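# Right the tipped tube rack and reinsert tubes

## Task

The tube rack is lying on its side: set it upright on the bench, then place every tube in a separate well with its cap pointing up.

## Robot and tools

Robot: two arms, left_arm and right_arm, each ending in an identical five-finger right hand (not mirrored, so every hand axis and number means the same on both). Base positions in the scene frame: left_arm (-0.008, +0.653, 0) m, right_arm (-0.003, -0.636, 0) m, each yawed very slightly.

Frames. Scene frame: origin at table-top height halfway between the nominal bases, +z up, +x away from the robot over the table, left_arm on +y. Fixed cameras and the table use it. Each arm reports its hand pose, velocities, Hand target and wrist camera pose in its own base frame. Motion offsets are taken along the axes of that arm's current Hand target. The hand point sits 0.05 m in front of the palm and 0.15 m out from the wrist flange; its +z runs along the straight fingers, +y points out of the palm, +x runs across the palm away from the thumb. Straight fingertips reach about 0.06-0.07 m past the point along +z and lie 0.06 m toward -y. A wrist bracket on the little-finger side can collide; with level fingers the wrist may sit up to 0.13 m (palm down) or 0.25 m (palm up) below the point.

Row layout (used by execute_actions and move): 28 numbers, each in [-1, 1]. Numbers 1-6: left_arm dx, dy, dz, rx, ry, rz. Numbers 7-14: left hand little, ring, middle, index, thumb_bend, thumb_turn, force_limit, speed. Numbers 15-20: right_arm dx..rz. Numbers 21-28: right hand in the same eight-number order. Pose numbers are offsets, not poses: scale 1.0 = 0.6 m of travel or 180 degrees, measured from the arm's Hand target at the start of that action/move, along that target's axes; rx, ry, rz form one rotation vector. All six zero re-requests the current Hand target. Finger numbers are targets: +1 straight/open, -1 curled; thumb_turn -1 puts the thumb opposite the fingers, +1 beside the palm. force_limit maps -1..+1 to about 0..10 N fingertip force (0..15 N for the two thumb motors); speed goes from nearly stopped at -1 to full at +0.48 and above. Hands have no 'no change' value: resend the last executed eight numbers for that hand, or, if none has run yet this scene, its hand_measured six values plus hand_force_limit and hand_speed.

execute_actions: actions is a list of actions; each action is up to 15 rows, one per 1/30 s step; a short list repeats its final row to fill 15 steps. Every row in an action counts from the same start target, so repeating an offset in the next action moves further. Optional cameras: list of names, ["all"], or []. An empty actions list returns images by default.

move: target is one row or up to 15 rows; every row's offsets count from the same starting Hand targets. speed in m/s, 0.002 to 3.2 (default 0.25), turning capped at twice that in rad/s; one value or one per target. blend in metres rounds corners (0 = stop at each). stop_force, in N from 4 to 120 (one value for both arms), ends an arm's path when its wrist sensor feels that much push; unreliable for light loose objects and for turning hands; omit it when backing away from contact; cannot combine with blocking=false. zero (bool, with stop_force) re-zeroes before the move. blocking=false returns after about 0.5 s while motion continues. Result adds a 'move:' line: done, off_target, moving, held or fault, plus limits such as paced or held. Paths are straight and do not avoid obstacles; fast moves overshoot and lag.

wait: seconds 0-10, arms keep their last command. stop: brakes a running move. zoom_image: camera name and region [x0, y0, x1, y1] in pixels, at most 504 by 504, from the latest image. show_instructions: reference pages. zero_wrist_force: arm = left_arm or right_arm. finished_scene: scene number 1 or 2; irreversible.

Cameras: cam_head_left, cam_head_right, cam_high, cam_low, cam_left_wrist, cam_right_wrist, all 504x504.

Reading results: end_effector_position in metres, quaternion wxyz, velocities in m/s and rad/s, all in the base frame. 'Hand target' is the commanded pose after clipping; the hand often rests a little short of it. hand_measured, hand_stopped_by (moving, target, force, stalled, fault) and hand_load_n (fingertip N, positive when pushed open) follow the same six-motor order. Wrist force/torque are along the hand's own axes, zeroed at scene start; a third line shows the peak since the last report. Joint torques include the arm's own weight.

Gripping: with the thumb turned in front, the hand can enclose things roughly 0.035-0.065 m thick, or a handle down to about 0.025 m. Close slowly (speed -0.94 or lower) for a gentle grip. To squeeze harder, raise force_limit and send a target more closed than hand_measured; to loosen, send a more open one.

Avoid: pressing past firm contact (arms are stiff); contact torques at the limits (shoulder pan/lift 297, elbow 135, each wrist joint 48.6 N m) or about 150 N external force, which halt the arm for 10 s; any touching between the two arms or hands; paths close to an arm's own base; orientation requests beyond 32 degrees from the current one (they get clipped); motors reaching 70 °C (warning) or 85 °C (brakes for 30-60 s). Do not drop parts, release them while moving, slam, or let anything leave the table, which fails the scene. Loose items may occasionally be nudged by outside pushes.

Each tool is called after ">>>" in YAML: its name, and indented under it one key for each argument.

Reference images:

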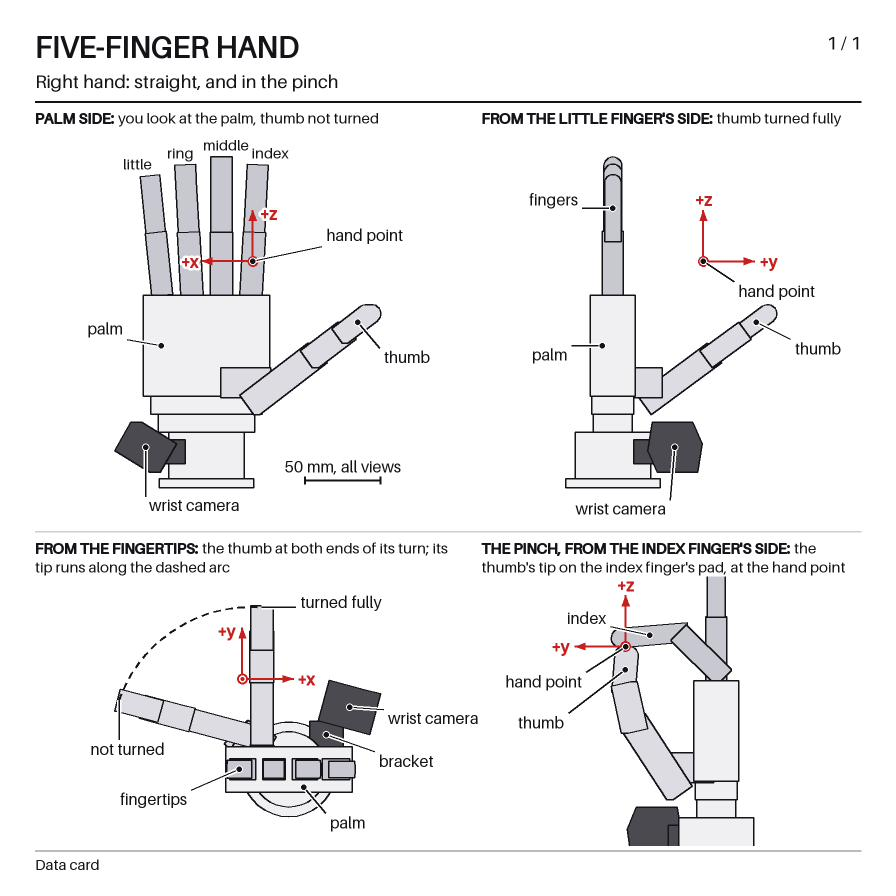

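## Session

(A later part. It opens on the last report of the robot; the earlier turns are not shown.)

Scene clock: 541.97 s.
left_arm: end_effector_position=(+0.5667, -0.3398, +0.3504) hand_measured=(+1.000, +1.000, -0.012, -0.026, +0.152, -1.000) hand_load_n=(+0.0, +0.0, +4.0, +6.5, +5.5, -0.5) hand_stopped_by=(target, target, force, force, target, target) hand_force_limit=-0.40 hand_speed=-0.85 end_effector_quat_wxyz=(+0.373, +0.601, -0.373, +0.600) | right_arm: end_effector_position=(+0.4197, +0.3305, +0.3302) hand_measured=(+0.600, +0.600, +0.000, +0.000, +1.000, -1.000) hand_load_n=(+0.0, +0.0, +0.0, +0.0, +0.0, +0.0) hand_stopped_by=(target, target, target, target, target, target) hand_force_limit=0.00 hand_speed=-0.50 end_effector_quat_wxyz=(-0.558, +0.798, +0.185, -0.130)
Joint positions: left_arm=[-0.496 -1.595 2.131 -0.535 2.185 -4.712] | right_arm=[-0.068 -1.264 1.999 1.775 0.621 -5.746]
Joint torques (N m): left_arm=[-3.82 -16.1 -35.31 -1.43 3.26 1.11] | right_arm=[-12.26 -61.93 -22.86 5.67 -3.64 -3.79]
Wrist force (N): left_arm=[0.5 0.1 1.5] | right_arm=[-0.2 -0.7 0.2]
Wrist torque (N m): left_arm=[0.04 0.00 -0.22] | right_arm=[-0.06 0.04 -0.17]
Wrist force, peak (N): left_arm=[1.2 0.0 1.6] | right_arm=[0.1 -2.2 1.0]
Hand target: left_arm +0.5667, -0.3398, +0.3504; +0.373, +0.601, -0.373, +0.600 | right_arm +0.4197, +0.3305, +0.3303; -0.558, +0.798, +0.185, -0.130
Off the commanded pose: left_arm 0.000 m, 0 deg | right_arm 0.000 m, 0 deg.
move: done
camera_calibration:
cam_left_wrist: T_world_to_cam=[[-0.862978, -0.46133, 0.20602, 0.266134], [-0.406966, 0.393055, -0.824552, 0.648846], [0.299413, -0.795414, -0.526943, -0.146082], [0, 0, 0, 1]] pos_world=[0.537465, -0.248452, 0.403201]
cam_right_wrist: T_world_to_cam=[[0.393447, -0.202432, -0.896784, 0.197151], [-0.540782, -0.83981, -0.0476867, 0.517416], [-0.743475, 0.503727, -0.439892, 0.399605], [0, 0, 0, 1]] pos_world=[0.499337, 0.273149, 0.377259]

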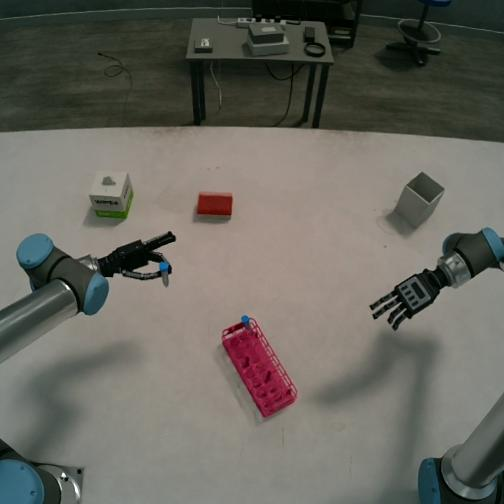

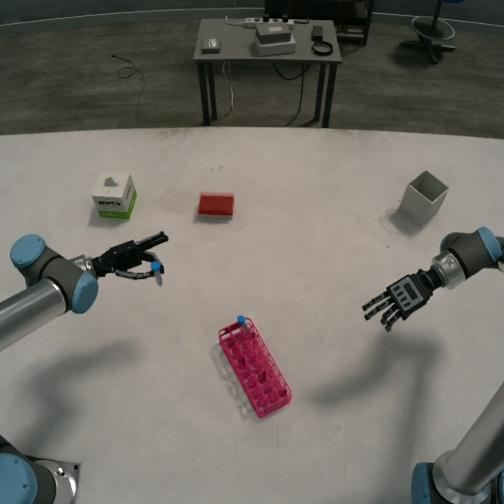

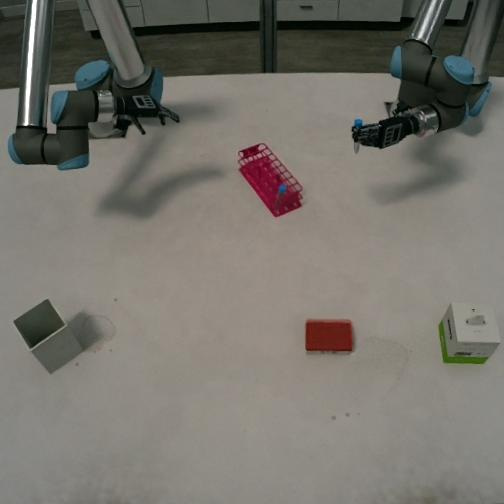

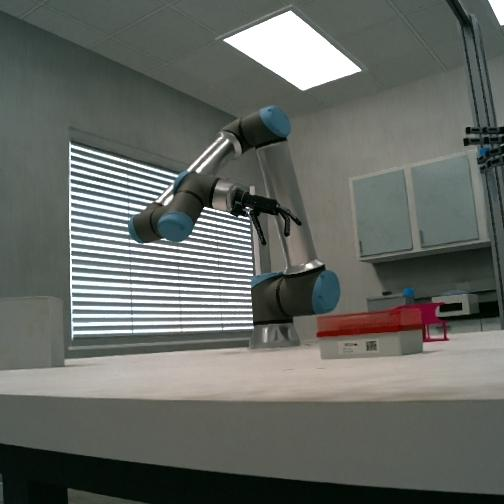

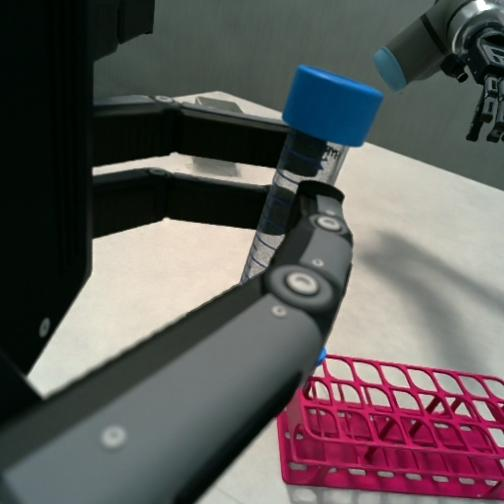

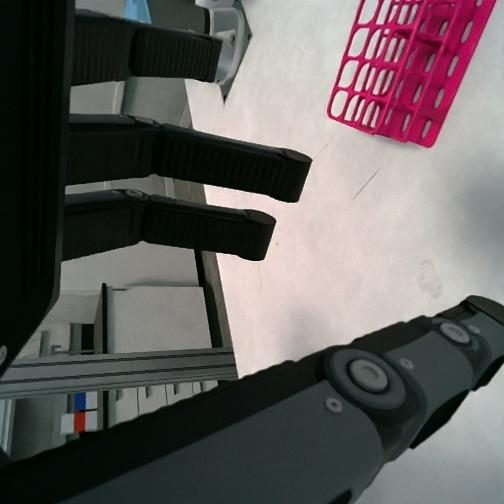

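>>> move:
  target: [-0.2173,0.4145,0.2302,0.0167,0,-0.0183,1,1,-0.3,-0.3,0.15,-1,-0.4,-0.85,0,0,0,0,0,0,0.6,0.6,0,0,1,-1,0,-0.5]
  speed: 0.2
  cameras: ["all"]

>>> zoom_image:
  camera: "cam_head_left"
  region: [200, 290, 320, 410]

>>> zoom_image:
  camera: "cam_left_wrist"
  region: [204, 60, 504, 360]

>>> zoom_image:
  camera: "cam_high"
  region: [220, 105, 330, 215]

>>> zoom_image:
  camera: "cam_low"
  region: [350, 220, 500, 370]

Scene clock: 618.90 s.
left_arm: end_effector_position=(+0.4050, -0.5738, +0.2197) hand_measured=(+1.000, +1.000, -0.012, -0.026, +0.152, -1.000) hand_load_n=(+0.0, +0.0, +4.0, +6.5, +5.5, -1.0) hand_stopped_by=(target, target, force, force, target, target) hand_force_limit=-0.40 hand_speed=-0.85 end_effector_quat_wxyz=(+0.374, +0.621, -0.340, +0.599) | right_arm: end_effector_position=(+0.4197, +0.3305, +0.3303) hand_measured=(+0.600, +0.600, +0.000, +0.000, +1.000, -1.000) hand_load_n=(+0.0, +0.0, +0.0, +0.0, +0.0, +0.0) hand_stopped_by=(target, target, target, target, target, target) hand_force_limit=0.00 hand_speed=-0.50 end_effector_quat_wxyz=(-0.558, +0.798, +0.185, -0.130)
Joint positions: left_arm=[-1.154 -1.514 2.352 -0.835 1.475 -4.77] | right_arm=[-0.068 -1.264 1.999 1.775 0.621 -5.746]
Joint torques (N m): left_arm=[-19.23 -41.64 -47.3 -3.12 -2.26 2.2] | right_arm=[-12.15 -68.74 -21.31 4.66 -4.53 -1.91]
Wrist force (N): left_arm=[0.8 0.1 1.7] | right_arm=[-0.4 0.0 0.4]
Wrist torque (N m): left_arm=[-0.01 -0.06 -0.07] | right_arm=[0.03 0.08 -0.12]
Wrist force, peak (N): left_arm=[-0.3 1.8 2.6] | right_arm=[-0.4 -0.4 0.9]
Hand target: left_arm +0.4051, -0.5739, +0.2199; +0.374, +0.621, -0.340, +0.599 | right_arm +0.4197, +0.3305, +0.3303; -0.558, +0.798, +0.185, -0.130
Off the commanded pose: left_arm 0.000 m, 0 deg | right_arm 0.000 m, 0 deg.
move: done
camera_calibration:
cam_left_wrist: T_world_to_cam=[[-0.825695, -0.499694, 0.261787, -0.00369326], [-0.46868, 0.349394, -0.811334, 0.564421], [0.313952, -0.792609, -0.52269, -0.35781], [0, 0, 0, 1]] pos_world=[0.373819, -0.482655, 0.271877]
cam_right_wrist: T_world_to_cam=[[0.393428, -0.202277, -0.896827, 0.197134], [-0.540968, -0.839676, -0.0479301, 0.517565], [-0.743349, 0.504012, -0.439778, 0.399419], [0, 0, 0, 1]] pos_world=[0.499336, 0.273151, 0.377258]

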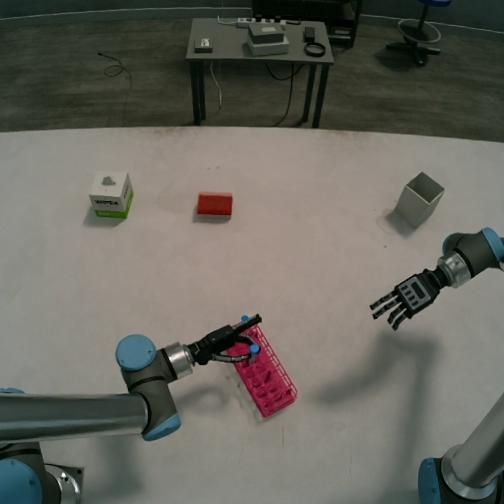

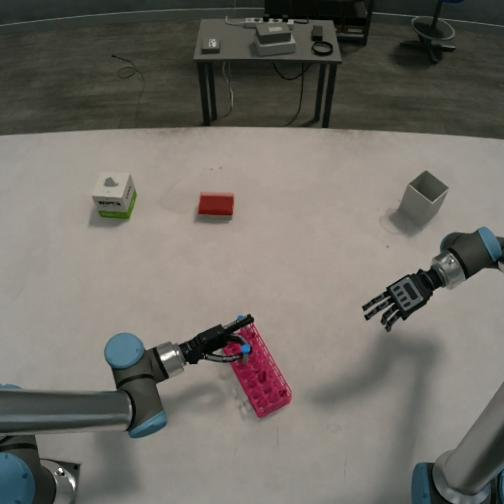

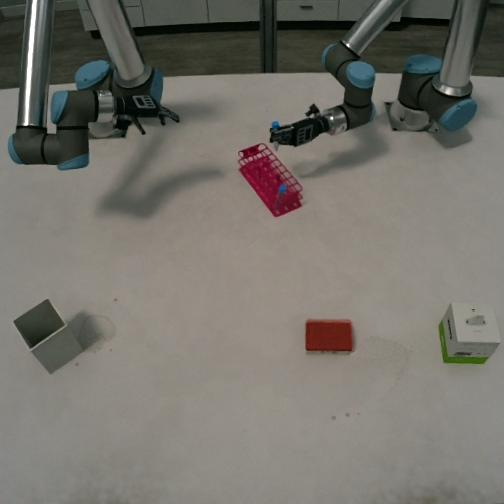

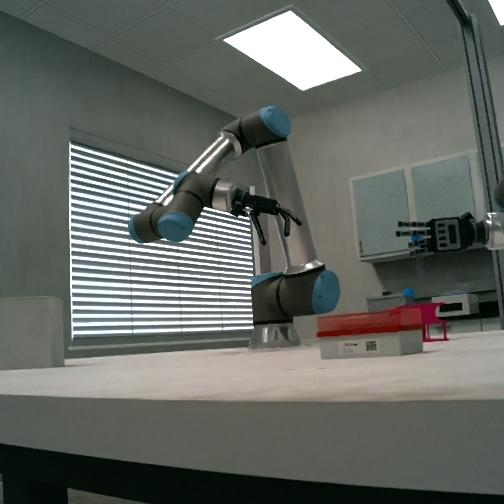

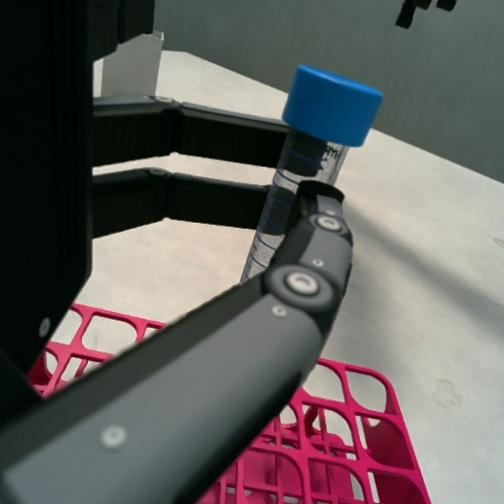

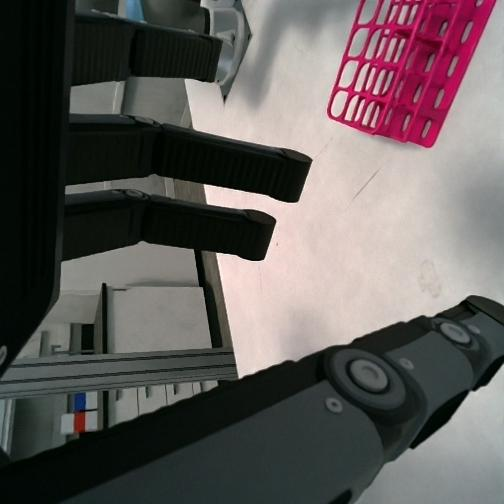

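Scaled by 4.200 from the camera's 504x504 image, which has a finer 720x720 frame.

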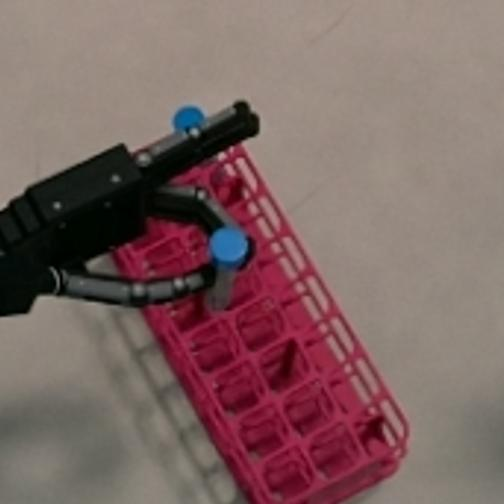

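Scaled by 1.680 from the camera's 504x504 image, which has a finer 720x720 frame.

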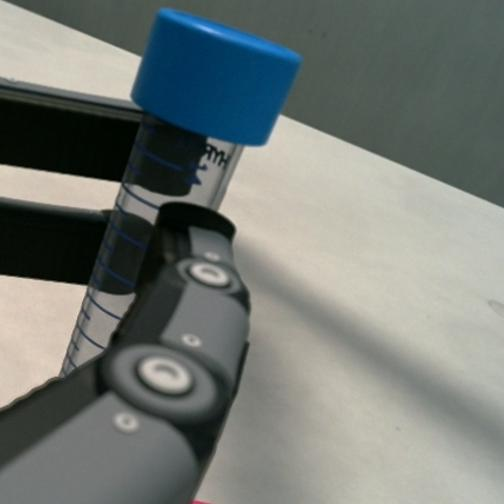

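Scaled by 4.582 from the camera's 504x504 image, which has a finer 720x720 frame.

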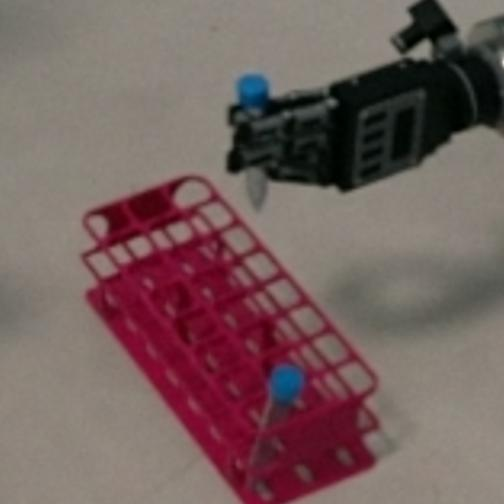

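Scaled by 3.360 from the camera's 504x504 image, which has a finer 720x720 frame.

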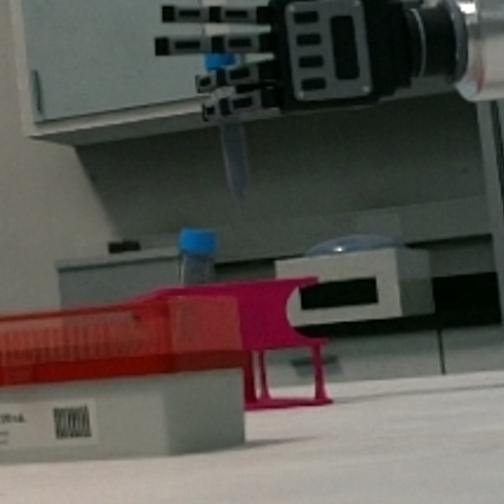

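>>> move:
  target: [-0.0667,0.012,-0.0194,0,0.0222,0,1,1,-0.3,-0.3,0.15,-1,-0.4,-0.85,0,0,0,0,0,0,0.6,0.6,0,0,1,-1,0,-0.5]
  speed: 0.08
  stop_force: 5
  cameras: ["all"]

>>> zoom_image:
  camera: "cam_head_left"
  region: [215, 310, 305, 400]

>>> zoom_image:
  camera: "cam_left_wrist"
  region: [104, 104, 504, 504]

>>> zoom_image:
  camera: "cam_high"
  region: [230, 125, 320, 215]

>>> zoom_image:
  camera: "cam_low"
  region: [350, 220, 500, 370]

Scene clock: 634.53 s.
left_arm: end_effector_position=(+0.3910, -0.5683, +0.1803) hand_measured=(+1.000, +1.000, -0.012, -0.026, +0.152, -1.000) hand_load_n=(+0.0, +0.0, +3.5, +7.0, +6.0, -0.5) hand_stopped_by=(target, target, force, force, target, target) hand_force_limit=-0.40 hand_speed=-0.85 end_effector_quat_wxyz=(+0.386, +0.600, -0.326, +0.620) | right_arm: end_effector_position=(+0.4197, +0.3305, +0.3303) hand_measured=(+0.600, +0.600, +0.000, +0.000, +1.000, -1.000) hand_load_n=(+0.0, +0.0, +0.0, +0.0, +0.0, +0.0) hand_stopped_by=(target, target, target, target, target, target) hand_force_limit=0.00 hand_speed=-0.50 end_effector_quat_wxyz=(-0.558, +0.798, +0.185, -0.130)
Joint positions: left_arm=[-1.183 -1.44 2.434 -1.061 1.442 -4.761] | right_arm=[-0.068 -1.264 1.999 1.775 0.621 -5.746]
Joint torques (N m): left_arm=[17.04 -58.3 -41.64 -4.79 3.76 -1.74] | right_arm=[-8.79 -68.07 -24.25 2.86 -4.56 -0.45]
Wrist force (N): left_arm=[0.9 -0.4 1.9] | right_arm=[-0.3 0.0 0.3]
Wrist torque (N m): left_arm=[-0.06 -0.05 -0.22] | right_arm=[0.04 0.06 -0.12]
Wrist force, peak (N): left_arm=[2.8 -0.3 2.0] | right_arm=[-0.8 -0.4 -0.2]
Hand target: left_arm +0.3910, -0.5683, +0.1804; +0.386, +0.600, -0.326, +0.620 | right_arm +0.4197, +0.3305, +0.3303; -0.558, +0.798, +0.185, -0.130
Off the commanded pose: left_arm 0.000 m, 0 deg | right_arm 0.000 m, 0 deg.
move: done
camera_calibration:
cam_left_wrist: T_world_to_cam=[[-0.832697, -0.487082, 0.263376, 0.00740199], [-0.441554, 0.297074, -0.846627, 0.48997], [0.334134, -0.821278, -0.462446, -0.404694], [0, 0, 0, 1]] pos_world=[0.357734, -0.474318, 0.225724]
cam_right_wrist: T_world_to_cam=[[0.393428, -0.202277, -0.896827, 0.197134], [-0.540968, -0.839676, -0.0479301, 0.517565], [-0.743349, 0.504012, -0.439778, 0.399419], [0, 0, 0, 1]] pos_world=[0.499336, 0.273151, 0.377258]

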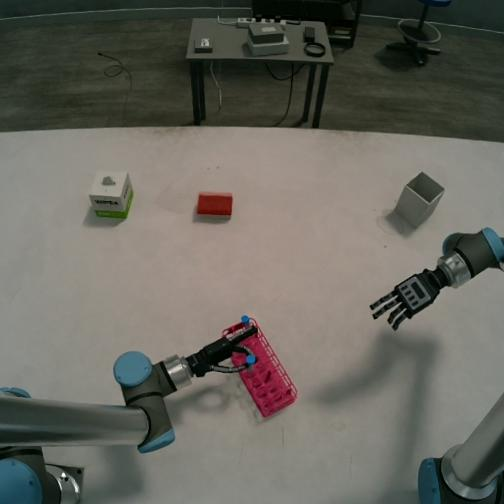

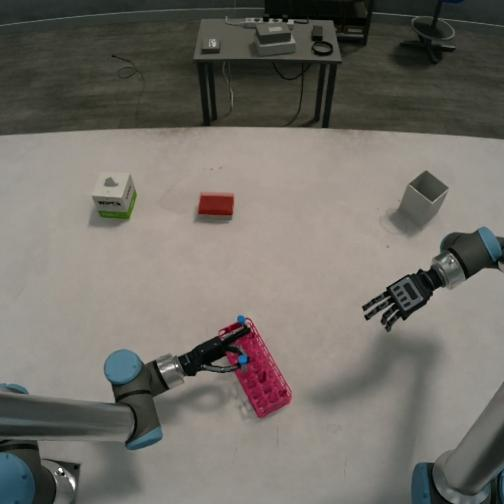

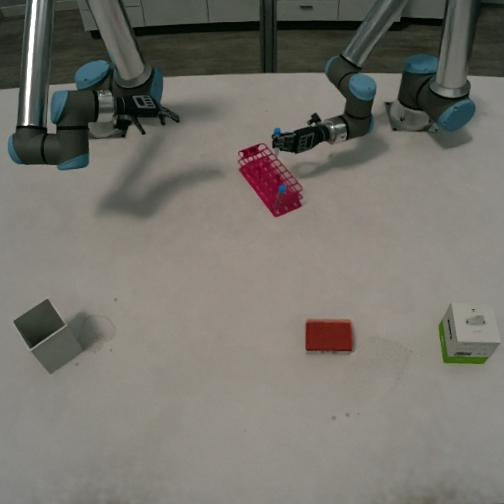

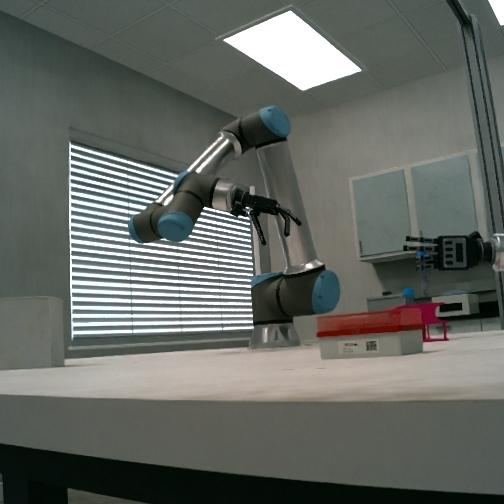

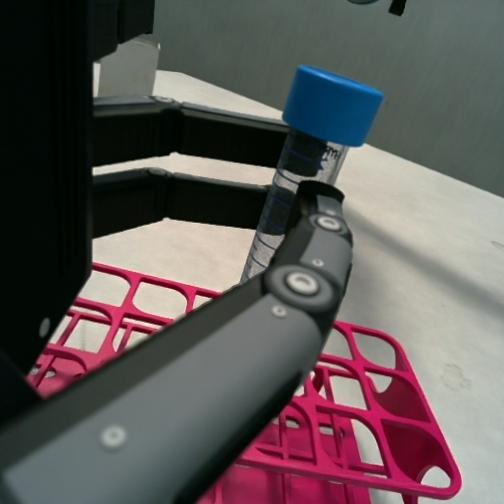

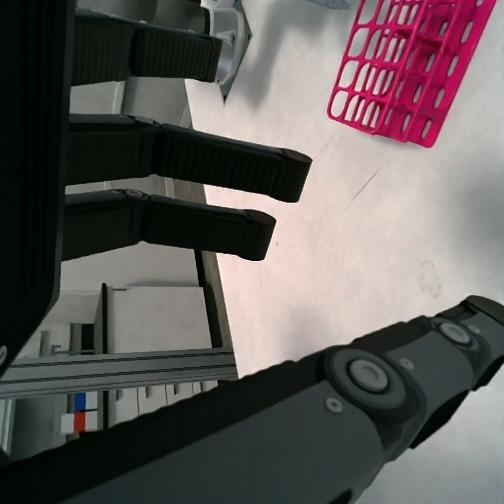

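Scaled by 5.600 from the camera's 504x504 image, which has a finer 720x720 frame.

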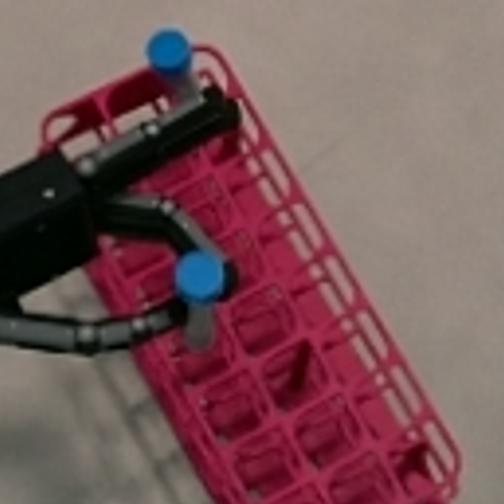

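Scaled by 1.260 from the camera's 504x504 image, which has a finer 720x720 frame.

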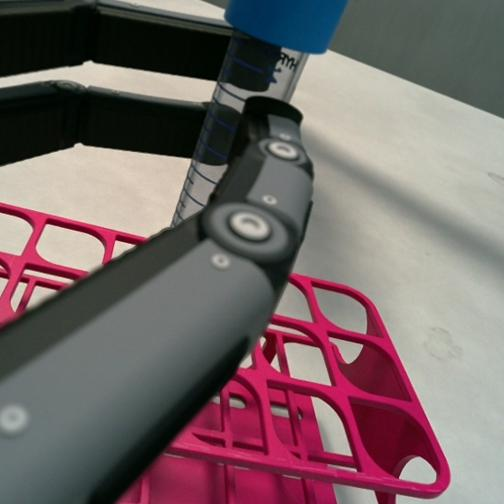

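Scaled by 5.600 from the camera's 504x504 image, which has a finer 720x720 frame.

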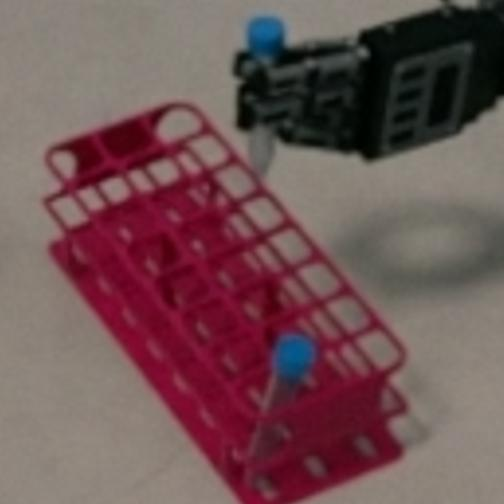

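Scaled by 3.360 from the camera's 504x504 image, which has a finer 720x720 frame.

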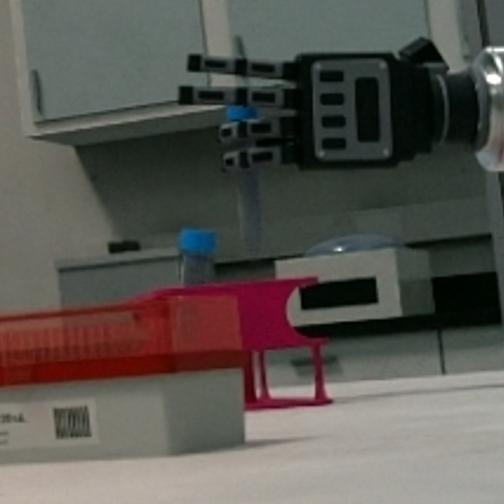

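>>> move:
  target: [-0.025,-0.007,0.0047,0,0,0,1,1,-0.3,-0.3,0.15,-1,-0.4,-0.85,0,0,0,0,0,0,0.6,0.6,0,0,1,-1,0,-0.5]
  speed: 0.05
  stop_force: 4
  cameras: ["cam_head_left","cam_head_right","cam_high","cam_left_wrist","cam_low"]

>>> zoom_image:
  camera: "cam_head_left"
  region: [225, 330, 295, 400]

>>> zoom_image:
  camera: "cam_head_right"
  region: [215, 330, 285, 400]

>>> zoom_image:
  camera: "cam_high"
  region: [235, 125, 305, 195]

>>> zoom_image:
  camera: "cam_low"
  region: [380, 230, 480, 330]

Scene clock: 647.33 s.
left_arm: end_effector_position=(+0.3958, -0.5700, +0.1654) hand_measured=(+1.000, +1.000, -0.012, -0.026, +0.152, -1.000) hand_load_n=(+0.0, +0.0, +3.5, +7.0, +6.0, -1.0) hand_stopped_by=(target, target, force, force, target, target) hand_force_limit=-0.40 hand_speed=-0.85 end_effector_quat_wxyz=(+0.386, +0.600, -0.326, +0.620) | right_arm: end_effector_position=(+0.4197, +0.3305, +0.3303) hand_measured=(+0.600, +0.600, +0.000, +0.000, +1.000, -1.000) hand_load_n=(+0.0, +0.0, +0.0, +0.0, +0.0, +0.0) hand_stopped_by=(target, target, target, target, target, target) hand_force_limit=0.00 hand_speed=-0.50 end_effector_quat_wxyz=(-0.558, +0.798, +0.185, -0.130)
Joint positions: left_arm=[-1.174 -1.402 2.433 -1.099 1.452 -4.762] | right_arm=[-0.068 -1.264 1.999 1.775 0.621 -5.746]
Joint torques (N m): left_arm=[-21.87 -59.58 -33.47 0.03 -2.68 -2.24] | right_arm=[-6.34 -66.94 -26.95 2.84 -4.59 -0.33]
Wrist force (N): left_arm=[0.5 0.0 1.9] | right_arm=[0.6 0.2 0.1]
Wrist torque (N m): left_arm=[-0.01 -0.01 -0.18] | right_arm=[0.09 -0.06 -0.06]
Wrist force, peak (N): left_arm=[1.1 -0.3 2.0] | right_arm=[-0.5 -0.8 0.1]
Hand target: left_arm +0.3958, -0.5700, +0.1654; +0.386, +0.600, -0.326, +0.620 | right_arm +0.4197, +0.3305, +0.3303; -0.558, +0.798, +0.185, -0.130
Off the commanded pose: left_arm 0.000 m, 0 deg | right_arm 0.000 m, 0 deg.
move: done
camera_calibration:
cam_left_wrist: T_world_to_cam=[[-0.832697, -0.487082, 0.263376, 0.0145215], [-0.441554, 0.297074, -0.846627, 0.479895], [0.334134, -0.821278, -0.462446, -0.41463], [0, 0, 0, 1]] pos_world=[0.362534, -0.476018, 0.210724]
Images, in order (width x height): cam_head_left 504x504, cam_head_right 504x504, cam_high 504x504, cam_low 504x504, cam_left_wrist 504x504.

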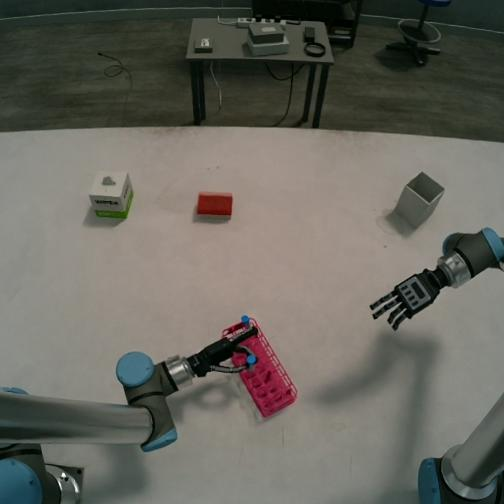

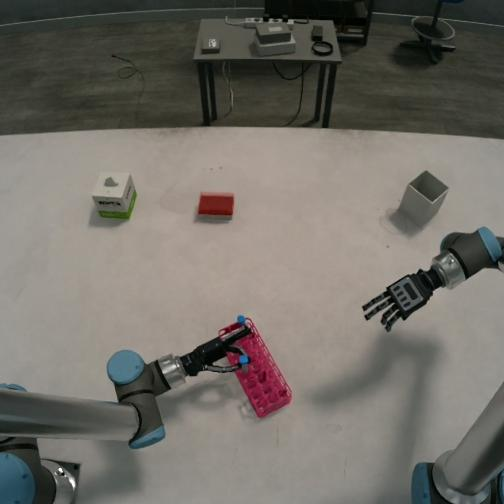

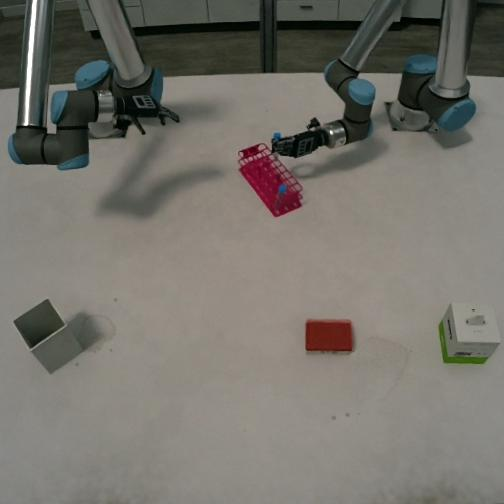

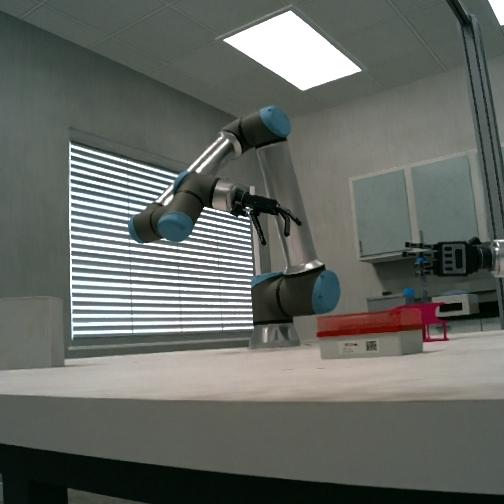

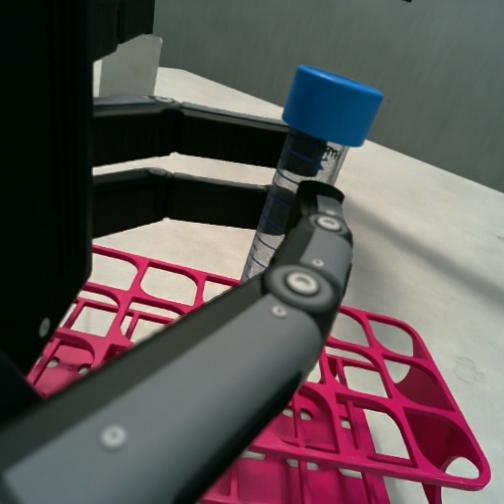

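Scaled by 7.200 from the camera's 504x504 image, which has a finer 720x720 frame.

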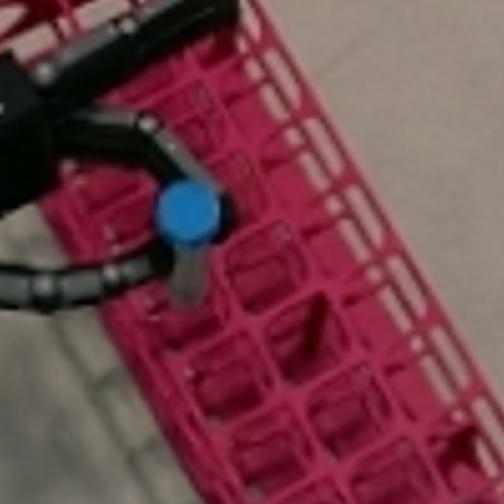

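Scaled by 7.200 from the camera's 504x504 image, which has a finer 720x720 frame.

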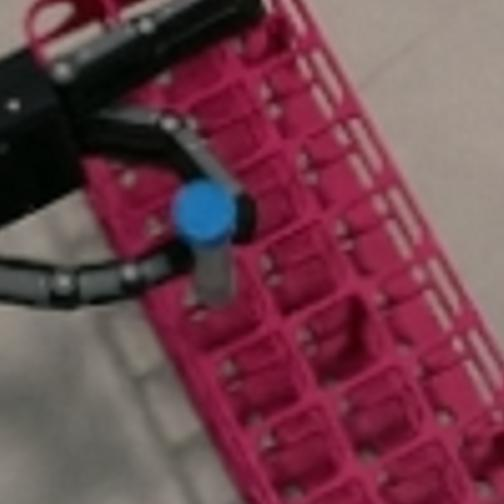

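Scaled by 7.200 from the camera's 504x504 image, which has a finer 720x720 frame.

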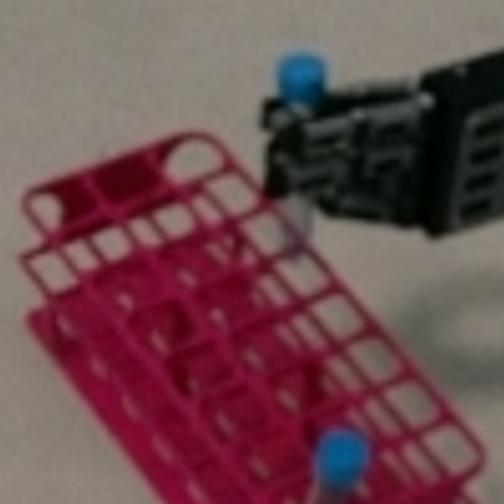

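Scaled by 5.040 from the camera's 504x504 image, which has a finer 720x720 frame.

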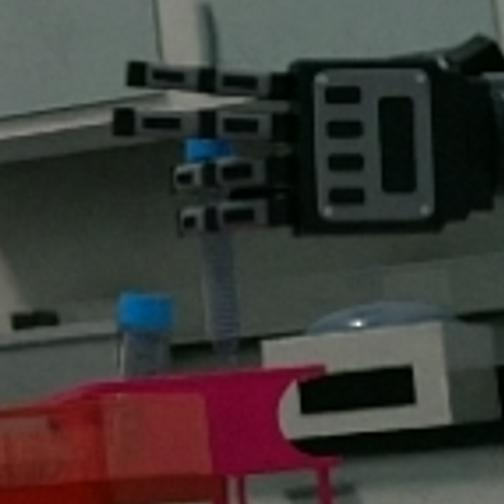

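>>> zoom_image:
  camera: "cam_low"
  region: [405, 270, 455, 320]

>>> zoom_image:
  camera: "cam_high"
  region: [260, 140, 300, 180]

>>> zoom_image:
  camera: "cam_head_left"
  region: [235, 350, 275, 390]

Scaled by 10.080 from the camera's 504x504 image, which has a finer 720x720 frame.

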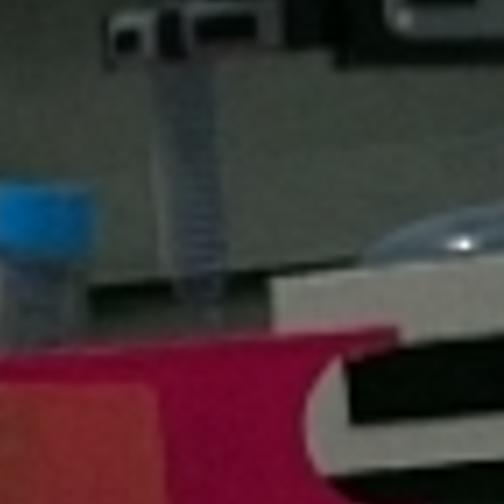

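Scaled by 12.600 from the camera's 504x504 image, which has a finer 720x720 frame.

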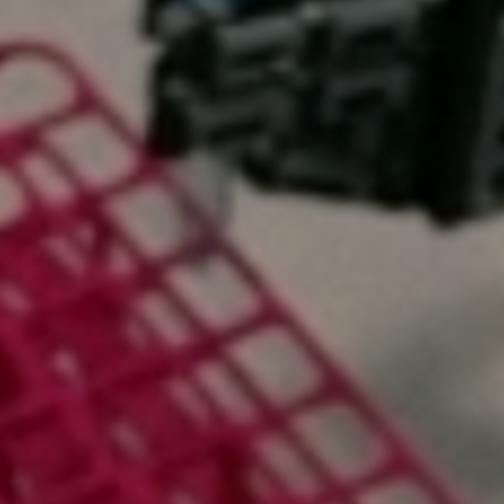

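Scaled by 12.600 from the camera's 504x504 image, which has a finer 720x720 frame.

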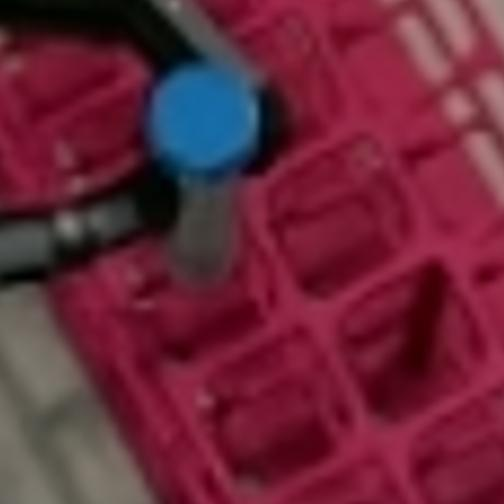

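>>> move:
  target: [-0.092,0,0,0,0,0,1,1,-0.3,-0.3,0.15,-1,-0.4,-0.85,0,0,0,0,0,0,0.6,0.6,0,0,1,-1,0,-0.5]
  speed: 0.04
  stop_force: 4
  cameras: ["cam_head_left","cam_high","cam_left_wrist","cam_low"]

>>> zoom_image:
  camera: "cam_head_left"
  region: [225, 330, 295, 400]

>>> zoom_image:
  camera: "cam_high"
  region: [255, 130, 305, 180]

>>> zoom_image:
  camera: "cam_low"
  region: [380, 230, 480, 330]

Scene clock: 684.23 s.
left_arm: end_effector_position=(+0.3949, -0.5748, +0.1104) hand_measured=(+1.000, +1.000, -0.012, -0.026, +0.152, -1.000) hand_load_n=(+0.0, +0.0, +4.0, +6.5, +5.5, -0.5) hand_stopped_by=(target, target, force, force, target, target) hand_force_limit=-0.40 hand_speed=-0.85 end_effector_quat_wxyz=(+0.386, +0.600, -0.326, +0.620) | right_arm: end_effector_position=(+0.4197, +0.3305, +0.3303) hand_measured=(+0.600, +0.600, +0.000, +0.000, +1.000, -1.000) hand_load_n=(+0.0, +0.0, +0.0, +0.0, +0.0, +0.0) hand_stopped_by=(target, target, target, target, target, target) hand_force_limit=0.00 hand_speed=-0.50 end_effector_quat_wxyz=(-0.558, +0.798, +0.185, -0.130)
Joint positions: left_arm=[-1.181 -1.274 2.449 -1.243 1.445 -4.761] | right_arm=[-0.068 -1.264 1.999 1.775 0.621 -5.746]
Joint torques (N m): left_arm=[17.14 -67.36 -33.52 -2.78 3.5 1.7] | right_arm=[-2.59 -68.23 -29.6 2.89 -4.37 -0.22]
Wrist force (N): left_arm=[1.0 -0.3 2.4] | right_arm=[-0.5 0.1 -0.1]
Wrist torque (N m): left_arm=[-0.08 -0.09 -0.14] | right_arm=[0.08 0.09 -0.12]
Wrist force, peak (N): left_arm=[1.0 -0.3 2.4] | right_arm=[-0.8 -0.5 0.5]
Hand target: left_arm +0.3949, -0.5748, +0.1104; +0.386, +0.600, -0.326, +0.620 | right_arm +0.4197, +0.3305, +0.3303; -0.558, +0.798, +0.185, -0.130
Off the commanded pose: left_arm 0.000 m, 0 deg | right_arm 0.000 m, 0 deg.
move: done
camera_calibration:
cam_left_wrist: T_world_to_cam=[[-0.832697, -0.487082, 0.263376, 0.0258365], [-0.441554, 0.297074, -0.846627, 0.434315], [0.334134, -0.821278, -0.462446, -0.443673], [0, 0, 0, 1]] pos_world=[0.361534, -0.480818, 0.155724]
Images, in order (width x height): cam_head_left 504x504, cam_high 504x504, cam_low 504x504, cam_left_wrist 504x504.

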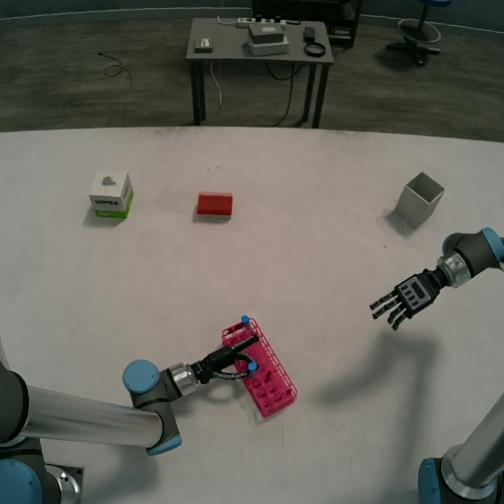

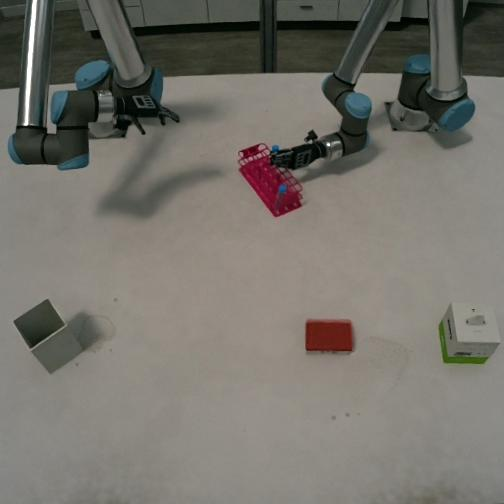

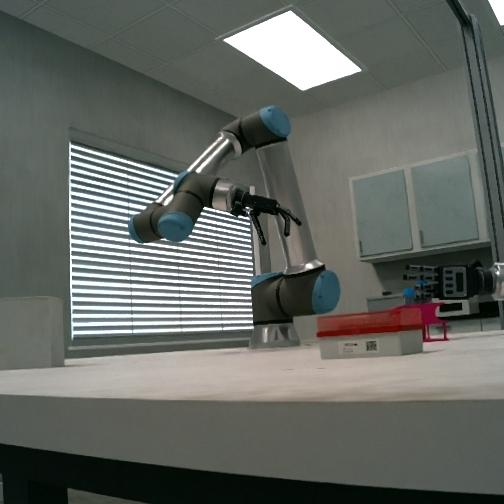

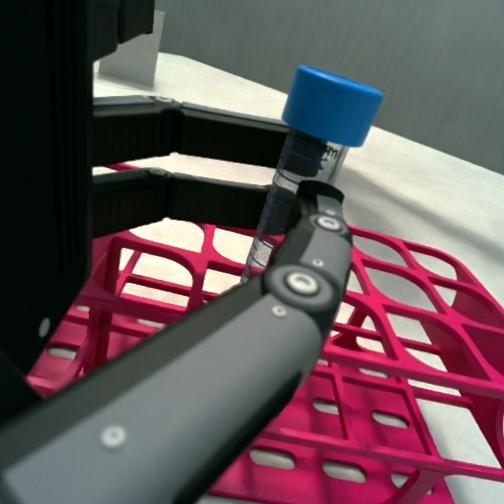

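Scaled by 7.200 from the camera's 504x504 image, which has a finer 720x720 frame.

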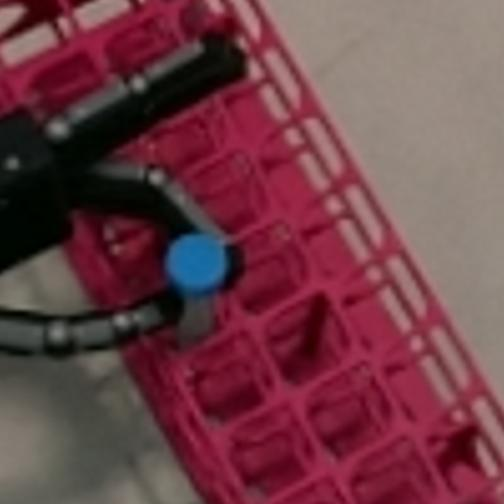

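Scaled by 10.080 from the camera's 504x504 image, which has a finer 720x720 frame.

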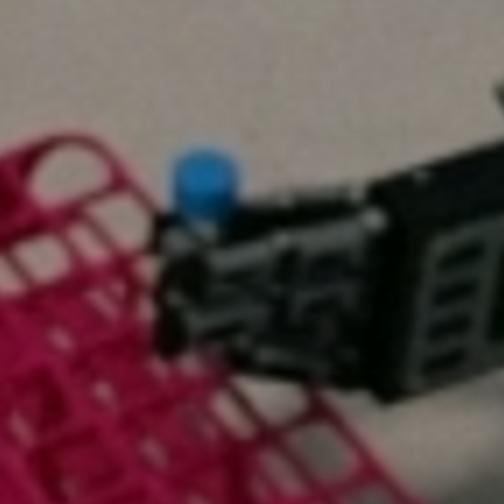

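Scaled by 5.040 from the camera's 504x504 image, which has a finer 720x720 frame.

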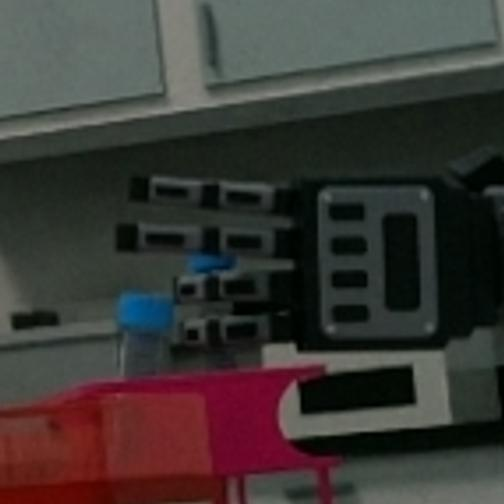

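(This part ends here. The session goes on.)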